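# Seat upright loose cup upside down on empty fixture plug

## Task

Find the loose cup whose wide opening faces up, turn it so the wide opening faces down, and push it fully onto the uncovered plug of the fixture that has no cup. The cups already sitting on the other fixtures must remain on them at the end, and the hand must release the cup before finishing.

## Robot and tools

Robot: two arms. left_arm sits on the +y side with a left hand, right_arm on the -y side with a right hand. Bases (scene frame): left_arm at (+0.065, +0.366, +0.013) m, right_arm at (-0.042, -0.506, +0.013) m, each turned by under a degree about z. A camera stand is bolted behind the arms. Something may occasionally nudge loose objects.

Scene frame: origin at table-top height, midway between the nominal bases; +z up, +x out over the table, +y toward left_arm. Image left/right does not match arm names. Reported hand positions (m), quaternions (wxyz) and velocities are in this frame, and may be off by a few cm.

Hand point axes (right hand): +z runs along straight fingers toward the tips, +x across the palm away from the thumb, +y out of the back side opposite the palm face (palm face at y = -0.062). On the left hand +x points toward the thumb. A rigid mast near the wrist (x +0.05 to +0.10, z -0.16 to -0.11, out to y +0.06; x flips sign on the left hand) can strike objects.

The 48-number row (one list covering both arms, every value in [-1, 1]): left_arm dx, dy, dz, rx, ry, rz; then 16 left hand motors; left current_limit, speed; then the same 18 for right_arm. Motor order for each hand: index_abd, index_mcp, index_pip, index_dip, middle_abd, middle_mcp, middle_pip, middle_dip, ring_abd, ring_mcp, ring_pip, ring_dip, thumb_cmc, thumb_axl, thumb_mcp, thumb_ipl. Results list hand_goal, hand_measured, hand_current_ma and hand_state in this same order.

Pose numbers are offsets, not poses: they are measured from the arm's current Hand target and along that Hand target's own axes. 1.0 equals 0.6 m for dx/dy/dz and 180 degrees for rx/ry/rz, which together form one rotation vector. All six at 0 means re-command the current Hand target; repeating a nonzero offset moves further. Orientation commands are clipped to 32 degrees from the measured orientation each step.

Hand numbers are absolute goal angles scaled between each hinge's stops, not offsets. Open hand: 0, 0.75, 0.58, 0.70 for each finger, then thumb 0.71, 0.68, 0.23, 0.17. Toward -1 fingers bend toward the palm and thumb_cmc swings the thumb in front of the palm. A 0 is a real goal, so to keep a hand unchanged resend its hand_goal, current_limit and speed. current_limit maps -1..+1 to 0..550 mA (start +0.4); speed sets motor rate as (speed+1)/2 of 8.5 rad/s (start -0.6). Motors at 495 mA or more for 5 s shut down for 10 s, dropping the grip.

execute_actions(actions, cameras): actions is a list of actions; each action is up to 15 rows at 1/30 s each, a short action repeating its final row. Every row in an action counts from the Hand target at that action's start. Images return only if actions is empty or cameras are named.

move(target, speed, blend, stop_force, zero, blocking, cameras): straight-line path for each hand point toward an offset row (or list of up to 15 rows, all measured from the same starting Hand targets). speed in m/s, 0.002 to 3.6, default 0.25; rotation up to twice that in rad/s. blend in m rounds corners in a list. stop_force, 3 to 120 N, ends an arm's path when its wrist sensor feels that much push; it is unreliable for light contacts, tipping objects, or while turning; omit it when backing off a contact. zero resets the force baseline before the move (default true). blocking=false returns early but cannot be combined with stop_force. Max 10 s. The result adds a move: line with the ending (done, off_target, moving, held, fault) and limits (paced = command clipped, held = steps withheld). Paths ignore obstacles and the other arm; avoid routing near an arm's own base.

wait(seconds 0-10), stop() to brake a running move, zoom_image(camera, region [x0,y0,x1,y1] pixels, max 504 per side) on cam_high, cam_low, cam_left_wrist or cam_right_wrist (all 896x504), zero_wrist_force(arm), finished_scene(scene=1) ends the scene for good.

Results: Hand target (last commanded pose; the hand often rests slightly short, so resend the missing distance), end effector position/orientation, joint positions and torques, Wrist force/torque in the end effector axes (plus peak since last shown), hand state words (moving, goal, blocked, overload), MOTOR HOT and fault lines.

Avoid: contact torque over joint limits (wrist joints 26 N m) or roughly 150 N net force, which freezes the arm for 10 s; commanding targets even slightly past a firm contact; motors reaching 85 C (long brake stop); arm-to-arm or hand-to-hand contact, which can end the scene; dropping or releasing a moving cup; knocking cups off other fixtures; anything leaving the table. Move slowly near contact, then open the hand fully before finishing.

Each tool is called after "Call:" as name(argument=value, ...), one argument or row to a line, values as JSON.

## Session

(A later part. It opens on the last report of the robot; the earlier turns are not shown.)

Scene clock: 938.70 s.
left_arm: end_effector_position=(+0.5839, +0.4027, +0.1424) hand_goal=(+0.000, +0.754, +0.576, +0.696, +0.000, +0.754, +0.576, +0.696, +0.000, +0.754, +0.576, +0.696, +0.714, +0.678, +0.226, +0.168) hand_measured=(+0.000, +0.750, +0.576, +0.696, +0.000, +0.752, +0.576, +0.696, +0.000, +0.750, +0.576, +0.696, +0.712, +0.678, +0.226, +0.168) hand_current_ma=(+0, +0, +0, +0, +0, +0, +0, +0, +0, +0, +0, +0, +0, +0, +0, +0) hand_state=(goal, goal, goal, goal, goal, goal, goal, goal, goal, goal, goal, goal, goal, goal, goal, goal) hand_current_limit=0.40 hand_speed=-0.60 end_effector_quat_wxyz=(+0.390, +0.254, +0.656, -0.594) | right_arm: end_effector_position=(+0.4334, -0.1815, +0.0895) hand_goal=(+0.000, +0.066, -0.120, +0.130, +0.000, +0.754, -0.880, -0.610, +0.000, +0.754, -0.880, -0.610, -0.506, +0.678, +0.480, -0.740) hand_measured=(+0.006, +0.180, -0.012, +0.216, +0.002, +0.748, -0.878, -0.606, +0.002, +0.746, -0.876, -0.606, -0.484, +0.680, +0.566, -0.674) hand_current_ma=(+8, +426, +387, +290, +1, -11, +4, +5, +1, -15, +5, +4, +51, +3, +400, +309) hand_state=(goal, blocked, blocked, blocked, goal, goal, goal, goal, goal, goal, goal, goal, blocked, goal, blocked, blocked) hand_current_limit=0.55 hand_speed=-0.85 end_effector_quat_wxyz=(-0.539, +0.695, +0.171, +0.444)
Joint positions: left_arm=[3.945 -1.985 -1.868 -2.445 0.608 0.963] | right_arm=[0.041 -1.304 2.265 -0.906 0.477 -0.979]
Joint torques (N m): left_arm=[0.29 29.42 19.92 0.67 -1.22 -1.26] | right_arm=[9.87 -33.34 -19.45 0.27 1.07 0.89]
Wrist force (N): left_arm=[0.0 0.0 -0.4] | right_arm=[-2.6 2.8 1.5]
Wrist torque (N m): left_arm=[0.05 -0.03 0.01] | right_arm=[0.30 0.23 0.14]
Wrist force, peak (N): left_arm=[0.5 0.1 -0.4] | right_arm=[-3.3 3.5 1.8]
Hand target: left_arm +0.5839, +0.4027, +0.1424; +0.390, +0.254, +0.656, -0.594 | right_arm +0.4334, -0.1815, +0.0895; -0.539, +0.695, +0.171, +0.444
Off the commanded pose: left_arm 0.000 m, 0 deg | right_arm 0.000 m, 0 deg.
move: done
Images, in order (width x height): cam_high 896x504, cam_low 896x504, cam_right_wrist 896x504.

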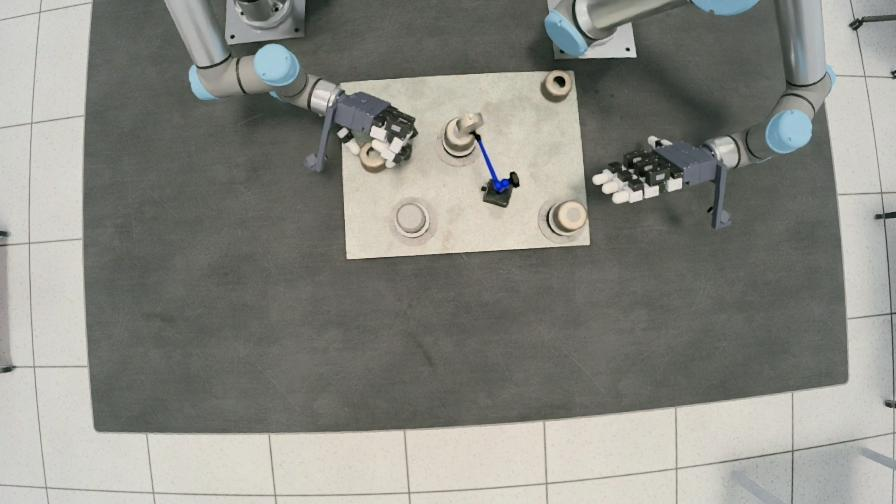

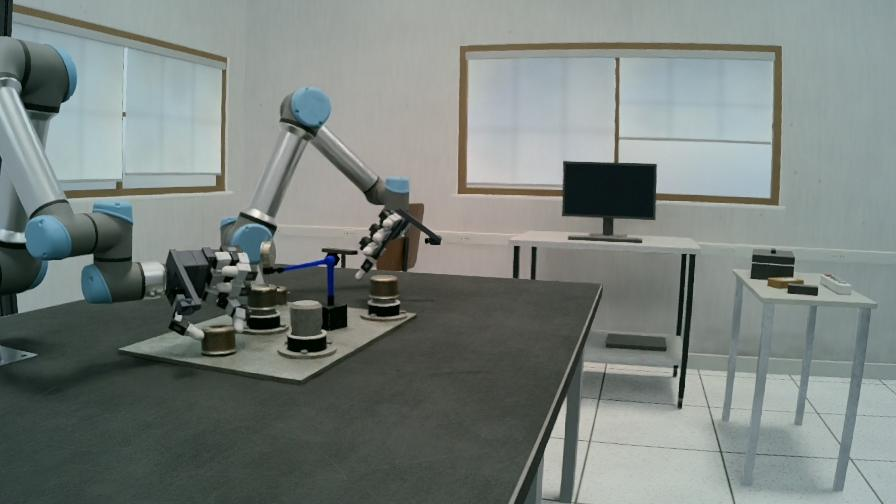

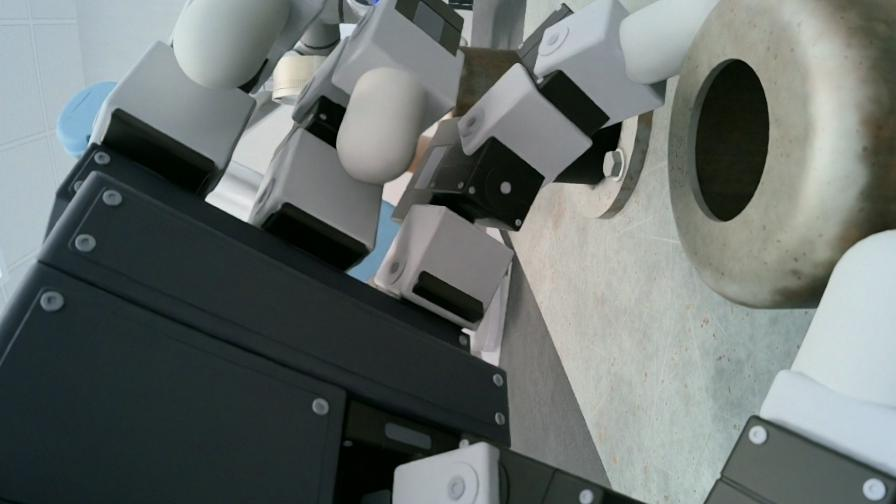

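Call:
move(
  target=[0,0,0,0,0,0, 0,0.754,0.576,0.696,0,0.754,0.576,0.696,0,0.754,0.576,0.696,0.714,0.678,0.226,0.168,0.40,-0.60, 0.0401,-0.0298,-0.0013,0,0,0, 0,0.065,-0.12,0.13,0,0.754,-0.88,-0.61,0,0.754,-0.88,-0.61,-0.507,0.678,0.48,-0.74,0.55,-0.85],
  speed=0.03,
  cameras=["cam_high","cam_low","cam_right_wrist"],
)

Call:
zoom_image(
  camera="cam_high",
  region=[320, 100, 440, 220],
)

Call:
zoom_image(
  camera="cam_low",
  region=[140, 250, 320, 380],
)

Scene clock: 962.60 s.
left_arm: end_effector_position=(+0.5839, +0.4027, +0.1424) hand_goal=(+0.000, +0.754, +0.576, +0.696, +0.000, +0.754, +0.576, +0.696, +0.000, +0.754, +0.576, +0.696, +0.714, +0.678, +0.226, +0.168) hand_measured=(+0.000, +0.750, +0.576, +0.696, +0.000, +0.752, +0.576, +0.696, +0.000, +0.750, +0.576, +0.696, +0.712, +0.678, +0.226, +0.168) hand_current_ma=(+0, +0, +0, +0, +0, +0, +0, +0, +0, +0, +0, +0, +0, +0, +0, +0) hand_state=(goal, goal, goal, goal, goal, goal, goal, goal, goal, goal, goal, goal, goal, goal, goal, goal) hand_current_limit=0.40 hand_speed=-0.60 end_effector_quat_wxyz=(+0.390, +0.254, +0.656, -0.594) | right_arm: end_effector_position=(+0.4335, -0.1815, +0.1196) hand_goal=(+0.000, +0.066, -0.120, +0.130, +0.000, +0.754, -0.880, -0.610, +0.000, +0.754, -0.880, -0.610, -0.506, +0.678, +0.480, -0.740) hand_measured=(+0.006, +0.180, -0.012, +0.216, +0.002, +0.748, -0.878, -0.606, +0.002, +0.746, -0.876, -0.606, -0.484, +0.680, +0.566, -0.674) hand_current_ma=(+8, +426, +387, +290, +1, -11, +4, +5, +1, -15, +5, +4, +51, +3, +400, +309) hand_state=(goal, blocked, blocked, blocked, goal, goal, goal, goal, goal, goal, goal, goal, blocked, goal, blocked, blocked) hand_current_limit=0.55 hand_speed=-0.85 end_effector_quat_wxyz=(-0.539, +0.695, +0.171, +0.444)
Joint positions: left_arm=[3.945 -1.985 -1.868 -2.445 0.608 0.963] | right_arm=[0.041 -1.376 2.24 -0.81 0.477 -0.979]
Joint torques (N m): left_arm=[0.11 29.13 20.25 0.58 -1.21 -1.19] | right_arm=[-7.62 -18.2 -11.98 -2.03 -1.49 -1.51]
Wrist force (N): left_arm=[0.2 0.1 -0.3] | right_arm=[-3.3 3.4 1.5]
Wrist torque (N m): left_arm=[0.04 -0.04 0.02] | right_arm=[0.31 0.25 0.11]
Wrist force, peak (N): left_arm=[0.3 0.3 -0.5] | right_arm=[-4.0 3.7 1.6]
Hand target: left_arm +0.5839, +0.4027, +0.1424; +0.390, +0.254, +0.656, -0.594 | right_arm +0.4335, -0.1815, +0.1195; -0.539, +0.695, +0.171, +0.444
Off the commanded pose: left_arm 0.000 m, 0 deg | right_arm 0.000 m, 0 deg.
move: done
Images, in order (width x height): cam_high 896x504, cam_low 896x504, cam_right_wrist 896x504.

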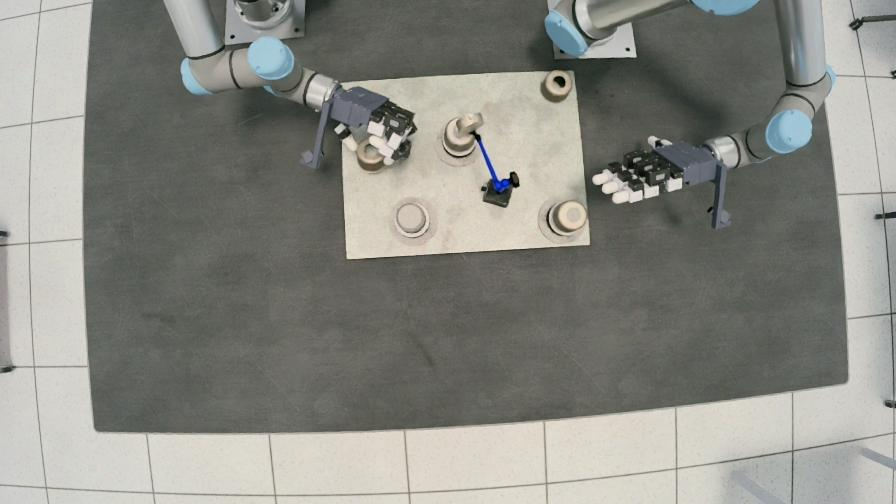

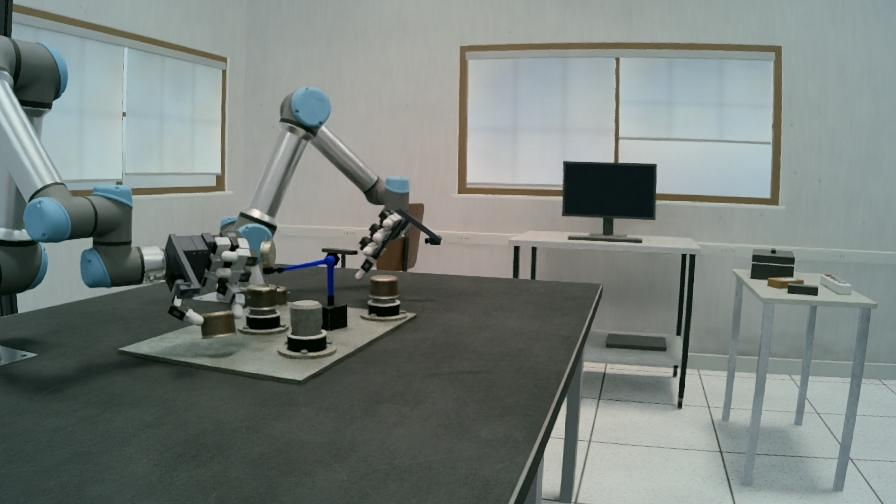

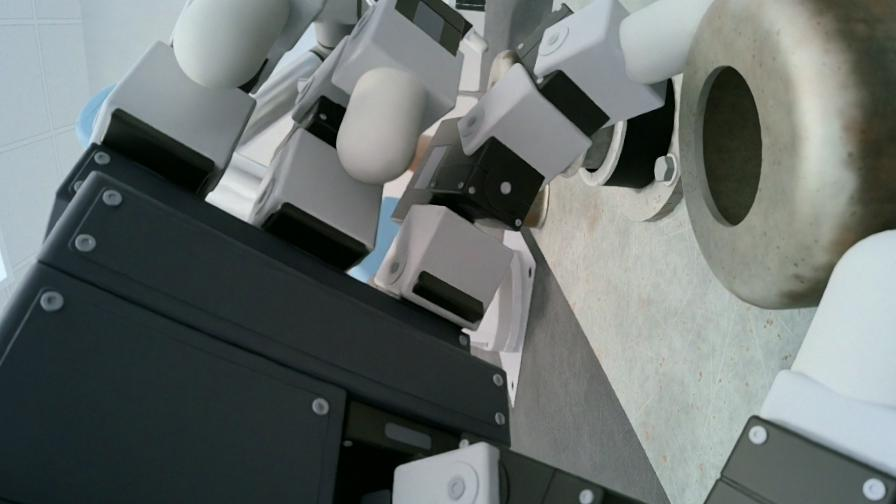

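Scaled by 4.200 from the camera's 896x504 image, which has a finer 1280x720 frame.

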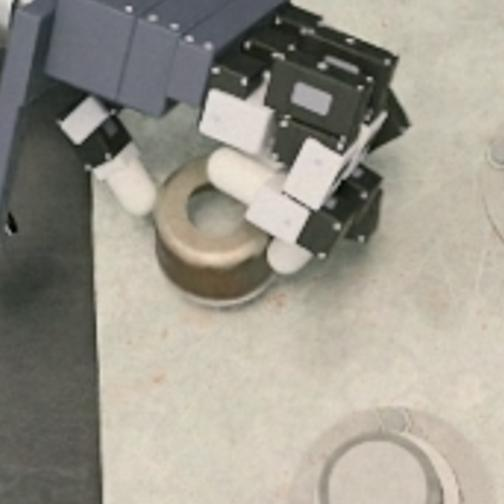

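Scaled by 2.800 from the camera's 896x504 image, which has a finer 1280x720 frame.

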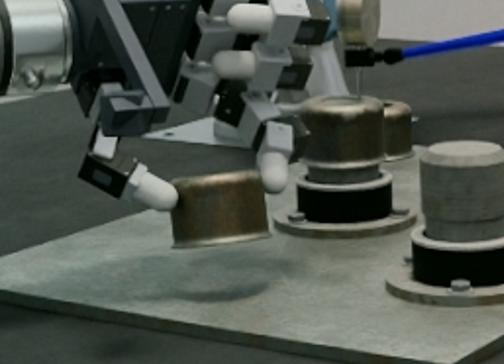

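Call:
move(
  target=[
    [0,0,0,0,0,0, 0,0.754,0.576,0.696,0,0.754,0.576,0.696,0,0.754,0.576,0.696,0.714,0.678,0.226,0.168,0.40,-0.60, 0.1337,-0.0995,-0.0043,0,0,0, 0,0.065,-0.12,0.13,0,0.754,-0.88,-0.61,0,0.754,-0.88,-0.61,-0.507,0.678,0.48,-0.74,0.55,-0.85],
    [0,0,0,0,0,0, 0,0.754,0.576,0.696,0,0.754,0.576,0.696,0,0.754,0.576,0.696,0.714,0.678,0.226,0.168,0.40,-0.60, 0.2713,0.0722,0.2377,0,0,0.0556, 0,0.065,-0.12,0.13,0,0.754,-0.88,-0.61,0,0.754,-0.88,-0.61,-0.507,0.678,0.48,-0.74,0.55,-0.85],
  ],
  speed=[0.1,0.12],
  blend=[0.03,0],
  cameras=["cam_high","cam_low","cam_right_wrist","cam_left_wrist"],
)

Call:
zoom_image(
  camera="cam_high",
  region=[360, 160, 480, 280],
)

Call:
zoom_image(
  camera="cam_low",
  region=[220, 210, 400, 370],
)

Scene clock: 1060.33 s.
left_arm: end_effector_position=(+0.5839, +0.4027, +0.1424) hand_goal=(+0.000, +0.754, +0.576, +0.696, +0.000, +0.754, +0.576, +0.696, +0.000, +0.754, +0.576, +0.696, +0.714, +0.678, +0.226, +0.168) hand_measured=(+0.000, +0.750, +0.576, +0.696, +0.000, +0.752, +0.576, +0.696, +0.000, +0.750, +0.576, +0.696, +0.712, +0.678, +0.226, +0.168) hand_current_ma=(+0, +0, +0, +0, +0, +0, +0, +0, +0, +0, +0, +0, +0, +0, +0, +0) hand_state=(goal, goal, goal, goal, goal, goal, goal, goal, goal, goal, goal, goal, goal, goal, goal, goal) hand_current_limit=0.40 hand_speed=-0.60 end_effector_quat_wxyz=(+0.390, +0.254, +0.656, -0.594) | right_arm: end_effector_position=(+0.6152, -0.1077, +0.2205) hand_goal=(+0.000, +0.066, -0.120, +0.130, +0.000, +0.754, -0.880, -0.610, +0.000, +0.754, -0.880, -0.610, -0.506, +0.678, +0.480, -0.740) hand_measured=(+0.006, +0.180, -0.012, +0.216, +0.002, +0.748, -0.878, -0.606, +0.002, +0.746, -0.876, -0.606, -0.484, +0.680, +0.566, -0.674) hand_current_ma=(+9, +426, +387, +290, +1, -11, +4, +5, +1, -15, +5, +4, +53, +3, +400, +309) hand_state=(goal, blocked, blocked, blocked, goal, goal, goal, goal, goal, goal, goal, goal, blocked, goal, blocked, blocked) hand_current_limit=0.55 hand_speed=-0.85 end_effector_quat_wxyz=(-0.575, +0.708, +0.110, +0.395)
Joint positions: left_arm=[3.945 -1.985 -1.868 -2.445 0.608 0.963] | right_arm=[0.158 -1.11 1.509 -0.354 0.594 -0.793]
Joint torques (N m): left_arm=[0.54 28.86 19.84 0.69 -1.14 -1.28] | right_arm=[-8.92 -41.33 -28.55 -2.13 -1.81 -0.07]
Wrist force (N): left_arm=[0.2 0.3 -0.4] | right_arm=[-2.6 3.7 1.7]
Wrist torque (N m): left_arm=[0.08 -0.05 0.02] | right_arm=[0.32 0.19 0.22]
Wrist force, peak (N): left_arm=[0.3 0.1 -0.4] | right_arm=[-4.3 4.2 1.7]
Hand target: left_arm +0.5839, +0.4027, +0.1424; +0.390, +0.254, +0.656, -0.594 | right_arm +0.6153, -0.1078, +0.2205; -0.575, +0.707, +0.110, +0.395
Off the commanded pose: left_arm 0.000 m, 0 deg | right_arm 0.000 m, 0 deg.
move: done

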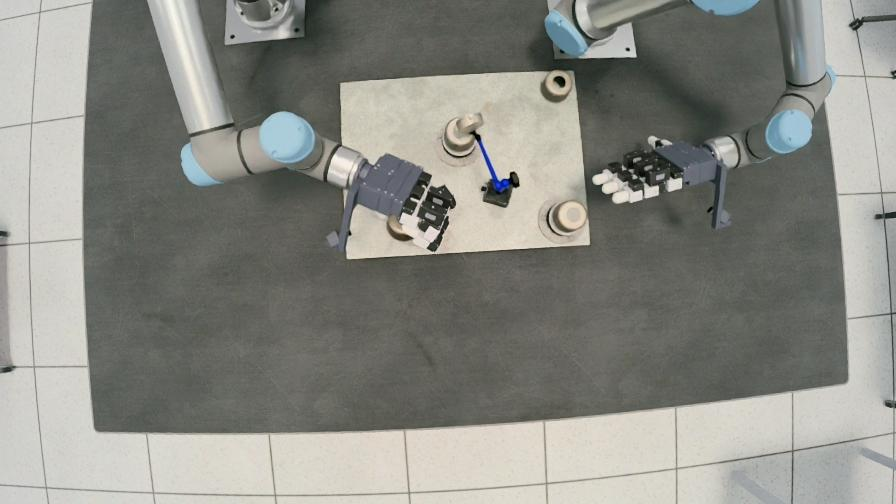

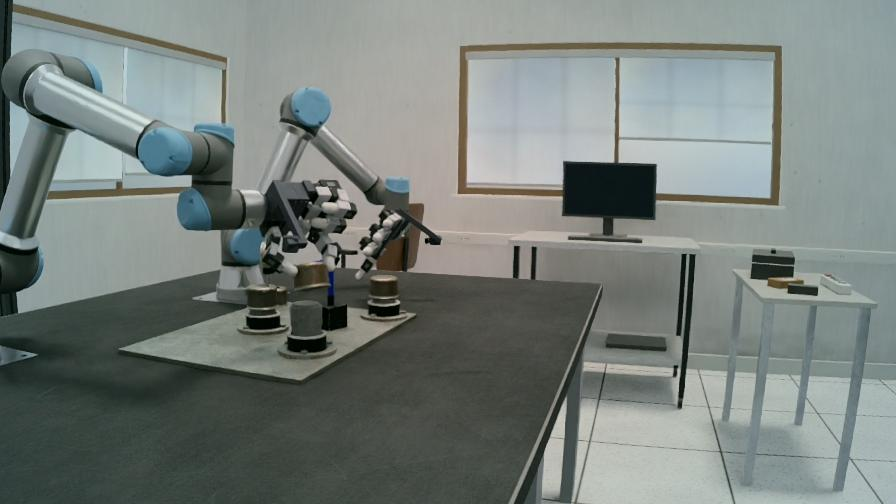

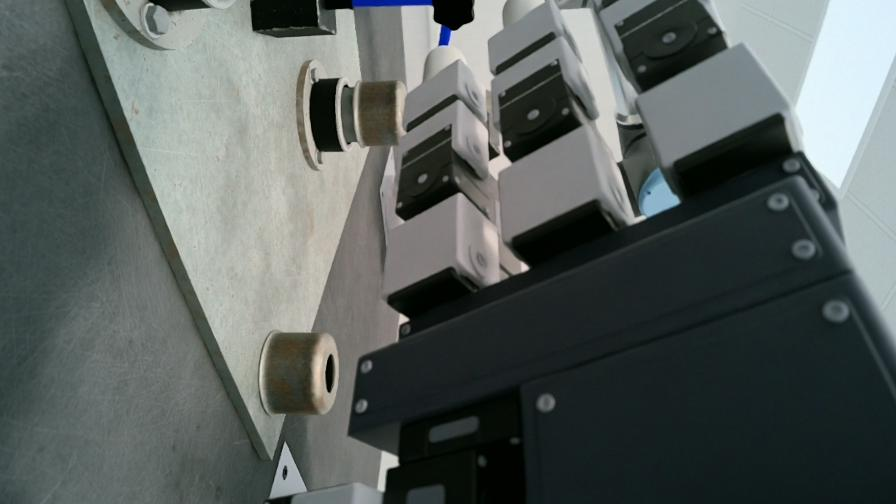

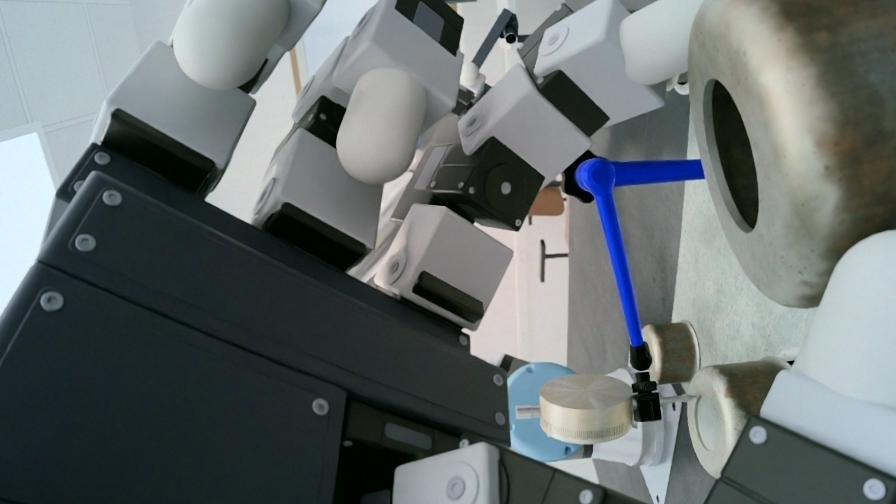

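Scaled by 4.200 from the camera's 896x504 image, which has a finer 1280x720 frame.

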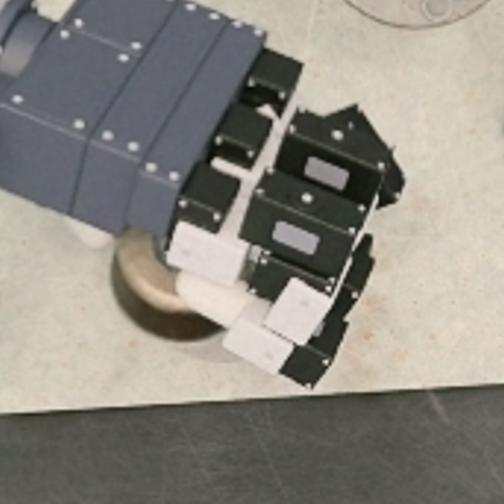

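Scaled by 2.800 from the camera's 896x504 image, which has a finer 1280x720 frame.

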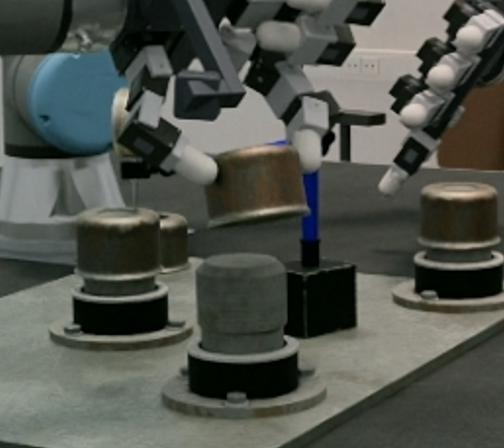

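Call:
move(
  target=[0,0,0,0,0,0, 0,0.754,0.576,0.696,0,0.754,0.576,0.696,0,0.754,0.576,0.696,0.714,0.678,0.226,0.168,0.40,-0.60, -0.0065,0.0068,0.0112,-0.0404,-0.0381,0, 0,0.065,-0.12,0.13,0,0.754,-0.88,-0.61,0,0.754,-0.88,-0.61,-0.507,0.678,0.48,-0.74,0.55,-0.85],
  speed=0.1,
  cameras=["cam_high","cam_low","cam_right_wrist"],
)

Call:
zoom_image(
  camera="cam_high",
  region=[360, 160, 480, 280],
)

Call:
zoom_image(
  camera="cam_low",
  region=[220, 210, 400, 370],
)

Scene clock: 1119.30 s.
left_arm: end_effector_position=(+0.5839, +0.4027, +0.1424) hand_goal=(+0.000, +0.754, +0.576, +0.696, +0.000, +0.754, +0.576, +0.696, +0.000, +0.754, +0.576, +0.696, +0.714, +0.678, +0.226, +0.168) hand_measured=(+0.000, +0.750, +0.576, +0.696, +0.000, +0.752, +0.576, +0.696, +0.000, +0.750, +0.576, +0.696, +0.712, +0.678, +0.226, +0.168) hand_current_ma=(+0, +0, +0, +0, +0, +0, +0, +0, +0, +0, +0, +0, +0, +0, +0, +0) hand_state=(goal, goal, goal, goal, goal, goal, goal, goal, goal, goal, goal, goal, goal, goal, goal, goal) hand_current_limit=0.40 hand_speed=-0.60 end_effector_quat_wxyz=(+0.390, +0.254, +0.656, -0.594) | right_arm: end_effector_position=(+0.6181, -0.1018, +0.2146) hand_goal=(+0.000, +0.066, -0.120, +0.130, +0.000, +0.754, -0.880, -0.610, +0.000, +0.754, -0.880, -0.610, -0.506, +0.678, +0.480, -0.740) hand_measured=(+0.006, +0.180, -0.012, +0.216, +0.002, +0.748, -0.878, -0.606, +0.002, +0.746, -0.876, -0.606, -0.484, +0.680, +0.566, -0.674) hand_current_ma=(+9, +426, +387, +290, +1, -11, +4, +5, +1, -15, +5, +4, +53, +3, +400, +308) hand_state=(goal, blocked, blocked, blocked, goal, goal, goal, goal, goal, goal, goal, goal, blocked, goal, blocked, blocked) hand_current_limit=0.55 hand_speed=-0.85 end_effector_quat_wxyz=(-0.522, +0.765, +0.119, +0.358)
Joint positions: left_arm=[3.945 -1.985 -1.868 -2.445 0.608 0.963] | right_arm=[0.194 -1.026 1.306 0.051 0.656 -1.022]
Joint torques (N m): left_arm=[0.26 28.95 19.59 0.82 -1.2 -1.23] | right_arm=[-8.61 -54.64 -21.04 0.67 -1.96 -0.32]
Wrist force (N): left_arm=[0.3 0.0 -0.3] | right_arm=[-2.9 3.9 2.6]
Wrist torque (N m): left_arm=[0.03 -0.06 0.02] | right_arm=[0.35 0.19 0.08]
Wrist force, peak (N): left_arm=[0.4 0.3 -0.4] | right_arm=[-3.1 4.4 2.8]
Hand target: left_arm +0.5839, +0.4027, +0.1424; +0.390, +0.254, +0.656, -0.594 | right_arm +0.6181, -0.1019, +0.2147; -0.522, +0.765, +0.119, +0.358
Off the commanded pose: left_arm 0.000 m, 0 deg | right_arm 0.000 m, 0 deg.
move: done
Images, in order (width x height): cam_high 896x504, cam_low 896x504, cam_right_wrist 896x504.

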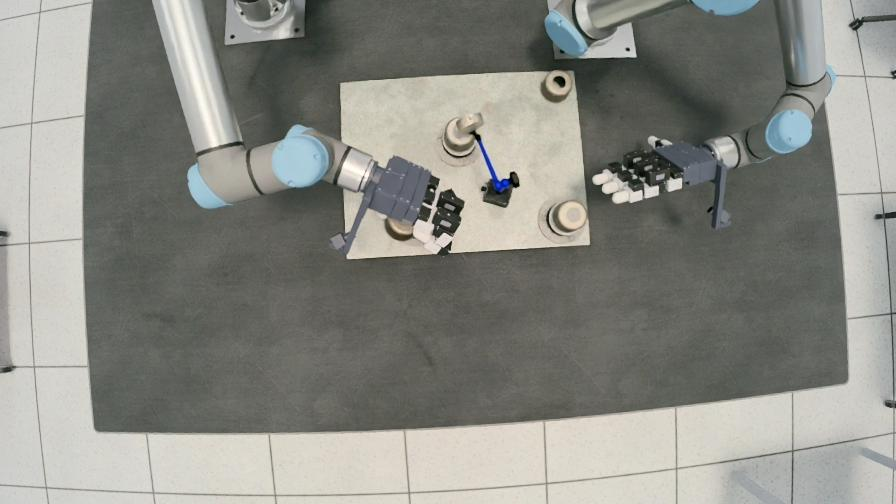

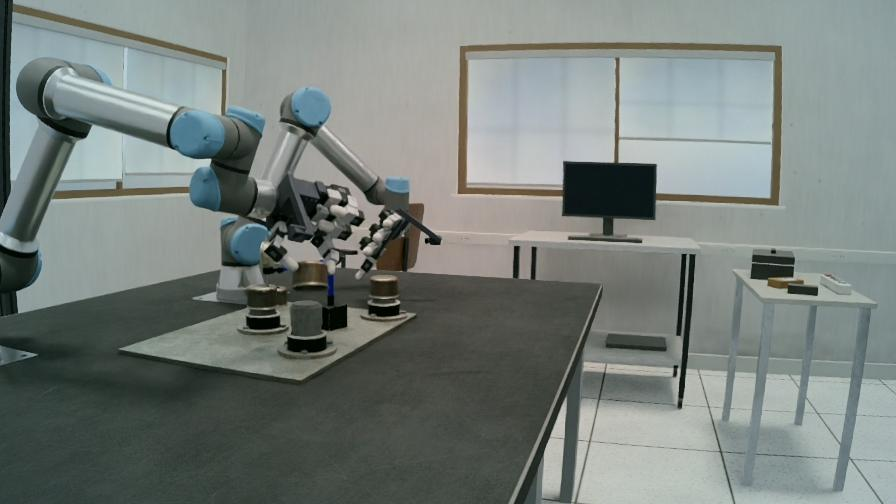

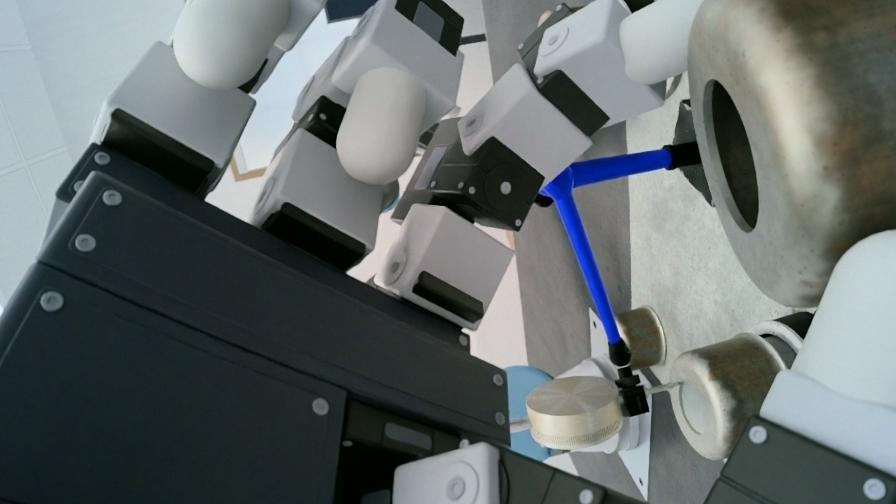

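Scaled by 4.200 from the camera's 896x504 image, which has a finer 1280x720 frame.

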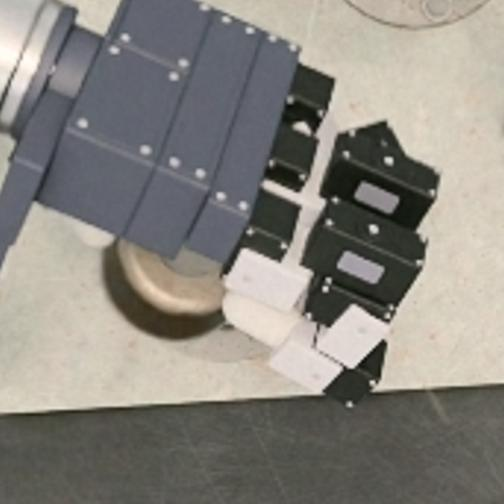

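Scaled by 2.800 from the camera's 896x504 image, which has a finer 1280x720 frame.

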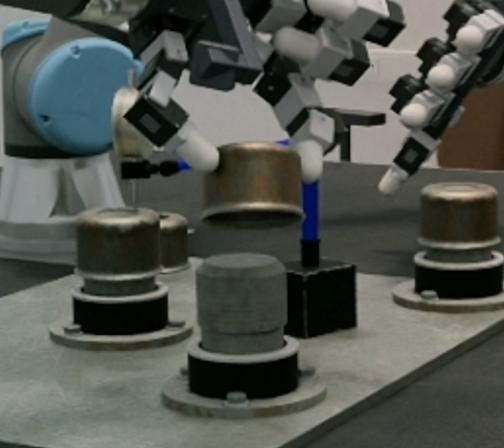

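Call:
zoom_image(
  camera="cam_high",
  region=[375, 205, 435, 255],
)

Call:
zoom_image(
  camera="cam_low",
  region=[275, 250, 345, 360],
)

Scaled by 8.400 from the camera's 896x504 image, which has a finer 1280x720 frame.

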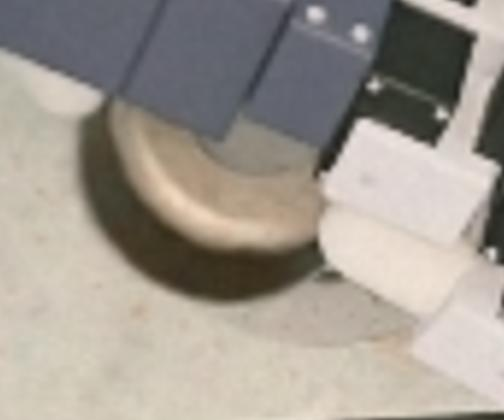

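Scaled by 4.582 from the camera's 896x504 image, which has a finer 1280x720 frame.

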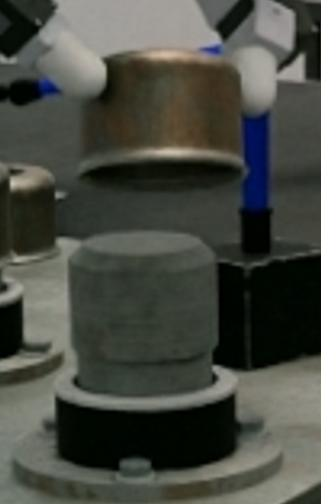

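Call:
zoom_image(
  camera="cam_high",
  region=[530, 185, 600, 255],
)

Call:
zoom_image(
  camera="cam_high",
  region=[425, 105, 495, 175],
)

Scaled by 7.200 from the camera's 896x504 image, which has a finer 1280x720 frame.

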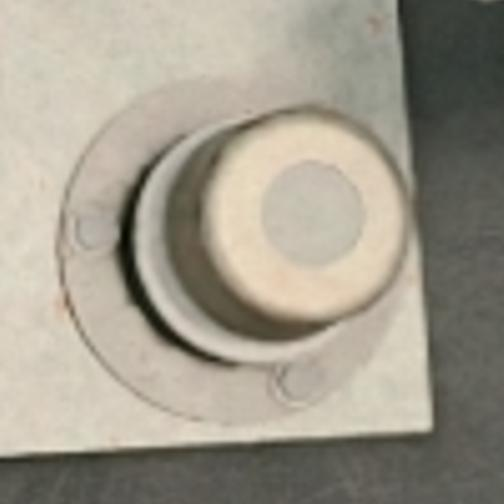

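Scaled by 7.200 from the camera's 896x504 image, which has a finer 1280x720 frame.

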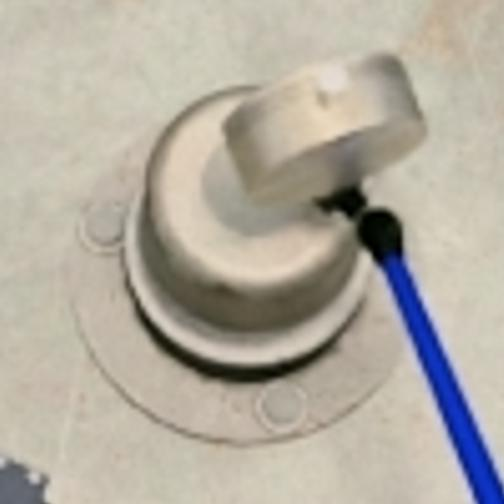

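Call:
move(
  target=[0,0,0,0,0,0, 0,0.754,0.576,0.696,0,0.754,0.576,0.696,0,0.754,0.576,0.696,0.714,0.678,0.226,0.168,0.40,-0.60, -0.0487,-0.0053,0.0227,0,0,0, 0,0.065,-0.12,0.13,0,0.754,-0.88,-0.61,0,0.754,-0.88,-0.61,-0.507,0.678,0.48,-0.74,0.55,-0.85],
  speed=0.06,
  cameras=["cam_high","cam_low","cam_right_wrist"],
)

Call:
zoom_image(
  camera="cam_high",
  region=[375, 195, 435, 245],
)

Call:
zoom_image(
  camera="cam_low",
  region=[275, 250, 345, 360],
)

Scene clock: 1261.63 s.
left_arm: end_effector_position=(+0.5839, +0.4027, +0.1424) hand_goal=(+0.000, +0.754, +0.576, +0.696, +0.000, +0.754, +0.576, +0.696, +0.000, +0.754, +0.576, +0.696, +0.714, +0.678, +0.226, +0.168) hand_measured=(+0.000, +0.750, +0.576, +0.696, +0.000, +0.752, +0.576, +0.696, +0.000, +0.750, +0.576, +0.696, +0.712, +0.678, +0.226, +0.168) hand_current_ma=(+0, +0, +0, +0, +0, +0, +0, +0, +0, +0, +0, +0, +0, +0, +0, +0) hand_state=(goal, goal, goal, goal, goal, goal, goal, goal, goal, goal, goal, goal, goal, goal, goal, goal) hand_current_limit=0.40 hand_speed=-0.60 end_effector_quat_wxyz=(+0.390, +0.254, +0.656, -0.594) | right_arm: end_effector_position=(+0.6012, -0.0828, +0.1946) hand_goal=(+0.000, +0.066, -0.120, +0.130, +0.000, +0.754, -0.880, -0.610, +0.000, +0.754, -0.880, -0.610, -0.506, +0.678, +0.480, -0.740) hand_measured=(+0.006, +0.180, -0.012, +0.216, +0.002, +0.748, -0.878, -0.606, +0.002, +0.746, -0.876, -0.606, -0.484, +0.680, +0.566, -0.674) hand_current_ma=(+9, +426, +387, +290, +1, -11, +4, +5, +1, -15, +5, +4, +53, +3, +400, +308) hand_state=(goal, blocked, blocked, blocked, goal, goal, goal, goal, goal, goal, goal, goal, blocked, goal, blocked, blocked) hand_current_limit=0.55 hand_speed=-0.85 end_effector_quat_wxyz=(-0.522, +0.765, +0.119, +0.358) end_effector_velocity=(+0.001, -0.001, +0.001) end_effector_angular_velocity=(+0.000, +0.000, +0.000)
Joint positions: left_arm=[3.945 -1.985 -1.868 -2.445 0.608 0.963] | right_arm=[0.233 -1.032 1.368 -0.02 0.694 -1.001]
Joint velocities: left_arm=[within noise] | right_arm=[-0.003 0.001 -0.004 0.005 -0.003 -0.002]
Joint torques (N m): left_arm=[0.78 29.61 20.11 0.75 -1.14 -1.15] | right_arm=[-9.07 -51.58 -28.61 0.51 -2.15 -1.21]
Wrist force (N): left_arm=[0.1 0.2 -0.5] | right_arm=[-2.8 3.9 2.4]
Wrist torque (N m): left_arm=[0.07 -0.04 0.00] | right_arm=[0.37 0.19 0.09]
Wrist force, peak (N): left_arm=[0.3 0.1 -0.5] | right_arm=[-3.7 3.7 2.8]
Hand target: left_arm +0.5839, +0.4027, +0.1424; +0.390, +0.254, +0.656, -0.594 | right_arm +0.6013, -0.0828, +0.1946; -0.522, +0.765, +0.119, +0.358
Off the commanded pose: left_arm 0.000 m, 0 deg | right_arm 0.000 m, 0 deg.
move: done
Images, in order (width x height): cam_high 896x504, cam_low 896x504, cam_right_wrist 896x504.

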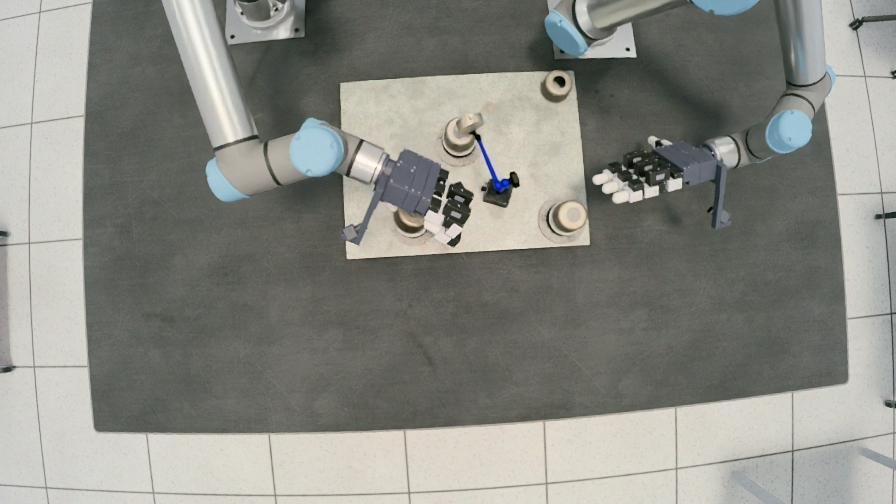

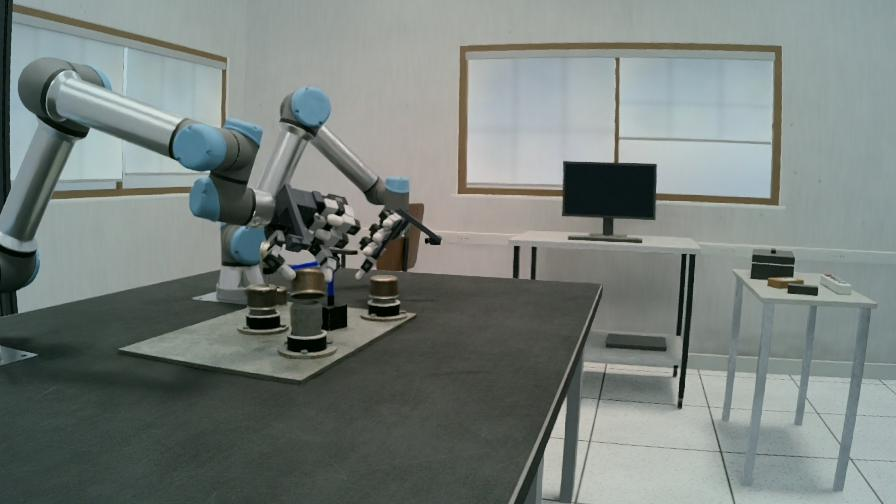

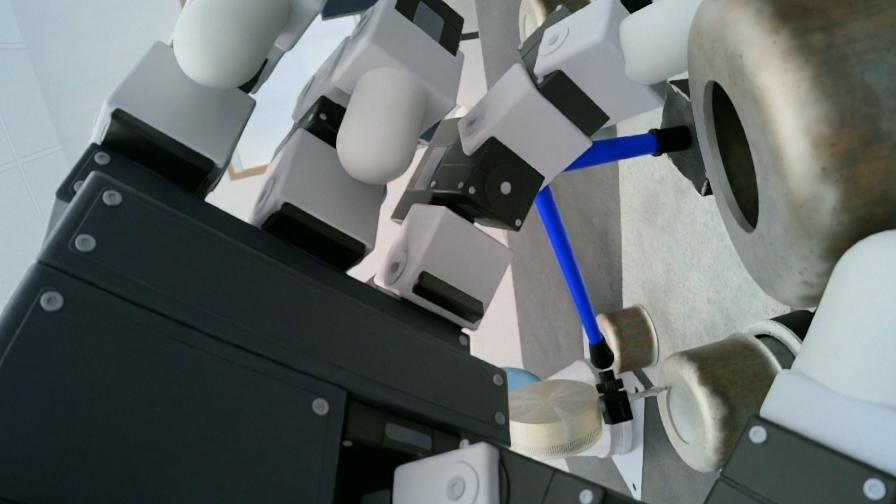

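Scaled by 8.400 from the camera's 896x504 image, which has a finer 1280x720 frame.

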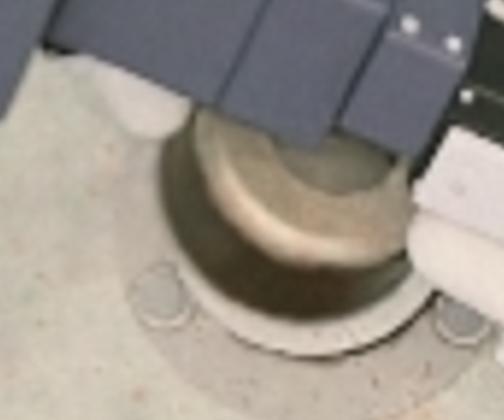

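Scaled by 4.582 from the camera's 896x504 image, which has a finer 1280x720 frame.

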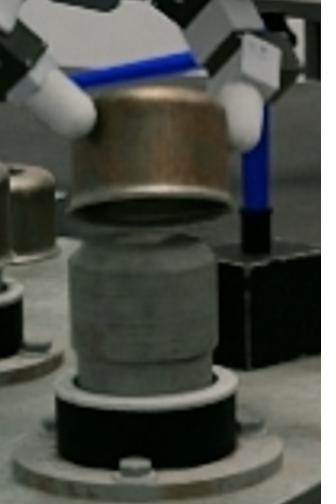

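Call:
move(
  target=[0,0,0,0,0,0, 0,0.754,0.576,0.696,0,0.754,0.576,0.696,0,0.754,0.576,0.696,0.714,0.678,0.226,0.168,0.40,-0.60, -0.015,0.0145,-0.002,0,0,0, 0,0.065,-0.12,0.13,0,0.754,-0.88,-0.61,0,0.754,-0.88,-0.61,-0.507,0.678,0.48,-0.74,0.55,-0.85],
  speed=0.03,
  stop_force=8,
  cameras=["cam_high","cam_low"],
)

Call:
zoom_image(
  camera="cam_high",
  region=[375, 195, 435, 245],
)

Call:
zoom_image(
  camera="cam_low",
  region=[275, 250, 345, 360],
)

Scene clock: 1300.17 s.
left_arm: end_effector_position=(+0.5839, +0.4027, +0.1424) hand_goal=(+0.000, +0.754, +0.576, +0.696, +0.000, +0.754, +0.576, +0.696, +0.000, +0.754, +0.576, +0.696, +0.714, +0.678, +0.226, +0.168) hand_measured=(+0.000, +0.750, +0.576, +0.696, +0.000, +0.752, +0.576, +0.696, +0.000, +0.750, +0.576, +0.696, +0.712, +0.678, +0.226, +0.168) hand_current_ma=(+0, +0, +0, +0, +0, +0, +0, +0, +0, +0, +0, +0, +0, +0, +0, +0) hand_state=(goal, goal, goal, goal, goal, goal, goal, goal, goal, goal, goal, goal, goal, goal, goal, goal) hand_current_limit=0.40 hand_speed=-0.60 end_effector_quat_wxyz=(+0.390, +0.254, +0.656, -0.594) | right_arm: end_effector_position=(+0.5992, -0.0859, +0.1826) hand_goal=(+0.000, +0.066, -0.120, +0.130, +0.000, +0.754, -0.880, -0.610, +0.000, +0.754, -0.880, -0.610, -0.506, +0.678, +0.480, -0.740) hand_measured=(+0.006, +0.182, -0.012, +0.216, +0.002, +0.748, -0.878, -0.606, +0.002, +0.746, -0.876, -0.606, -0.484, +0.680, +0.566, -0.674) hand_current_ma=(+9, +426, +387, +290, +1, -11, +4, +5, +1, -15, +5, +4, +53, +3, +400, +306) hand_state=(goal, blocked, blocked, blocked, goal, goal, goal, goal, goal, goal, goal, goal, blocked, goal, blocked, blocked) hand_current_limit=0.55 hand_speed=-0.85 end_effector_quat_wxyz=(-0.522, +0.765, +0.119, +0.358)
Joint positions: left_arm=[3.945 -1.985 -1.868 -2.445 0.608 0.963] | right_arm=[0.229 -1.029 1.396 -0.05 0.689 -1.004]
Joint torques (N m): left_arm=[0.47 28.64 19.52 0.9 -1.06 -1.15] | right_arm=[8.14 -51.65 -31.86 0.56 1.26 0.59]
Wrist force (N): left_arm=[0.1 0.1 -0.2] | right_arm=[-3.5 3.9 3.0]
Wrist torque (N m): left_arm=[0.03 -0.02 0.00] | right_arm=[0.35 0.22 0.21]
Wrist force, peak (N): left_arm=[0.2 -0.1 -0.7] | right_arm=[-3.5 4.1 2.8]
Hand target: left_arm +0.5839, +0.4027, +0.1424; +0.390, +0.254, +0.656, -0.594 | right_arm +0.5992, -0.0859, +0.1826; -0.522, +0.765, +0.119, +0.358
Off the commanded pose: left_arm 0.000 m, 0 deg | right_arm 0.000 m, 0 deg.
move: done
Images, in order (width x height): cam_high 896x504, cam_low 896x504.

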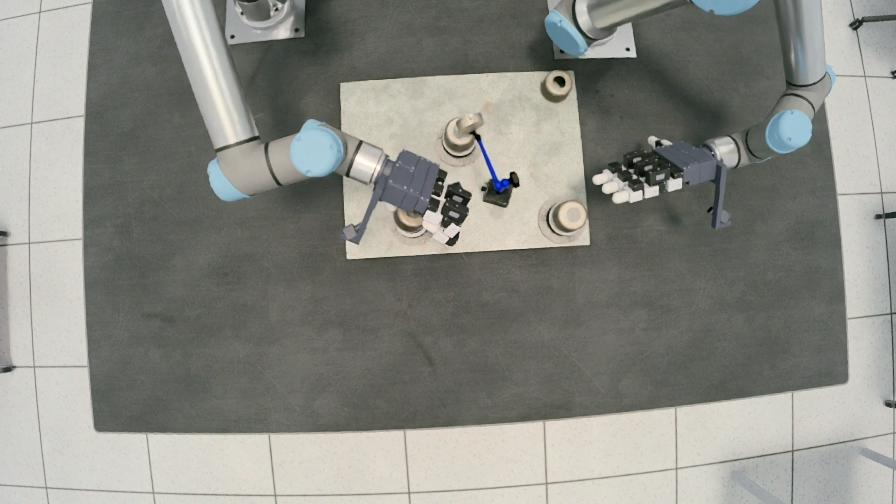

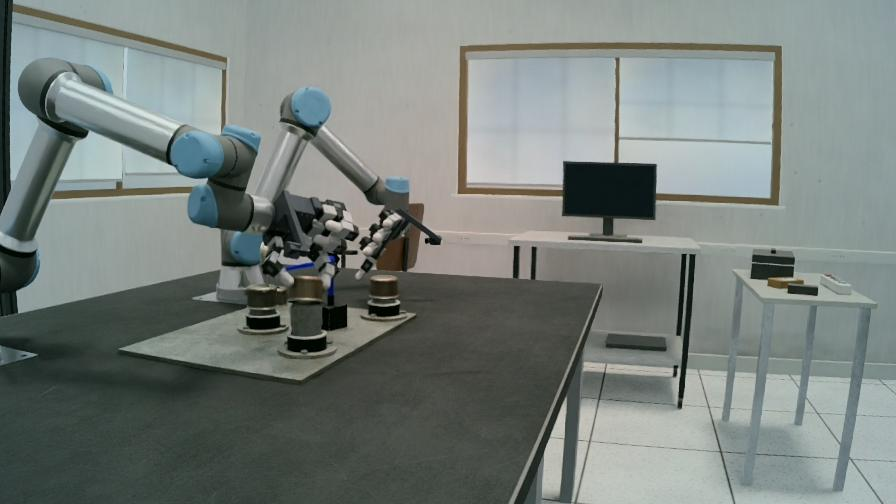

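Scaled by 8.400 from the camera's 896x504 image, which has a finer 1280x720 frame.

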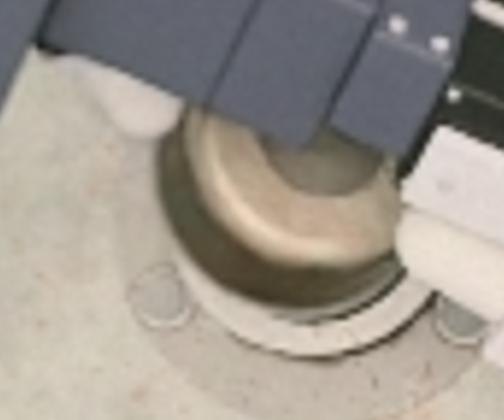

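Scaled by 4.582 from the camera's 896x504 image, which has a finer 1280x720 frame.

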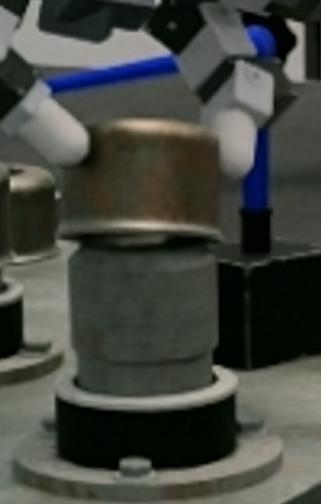

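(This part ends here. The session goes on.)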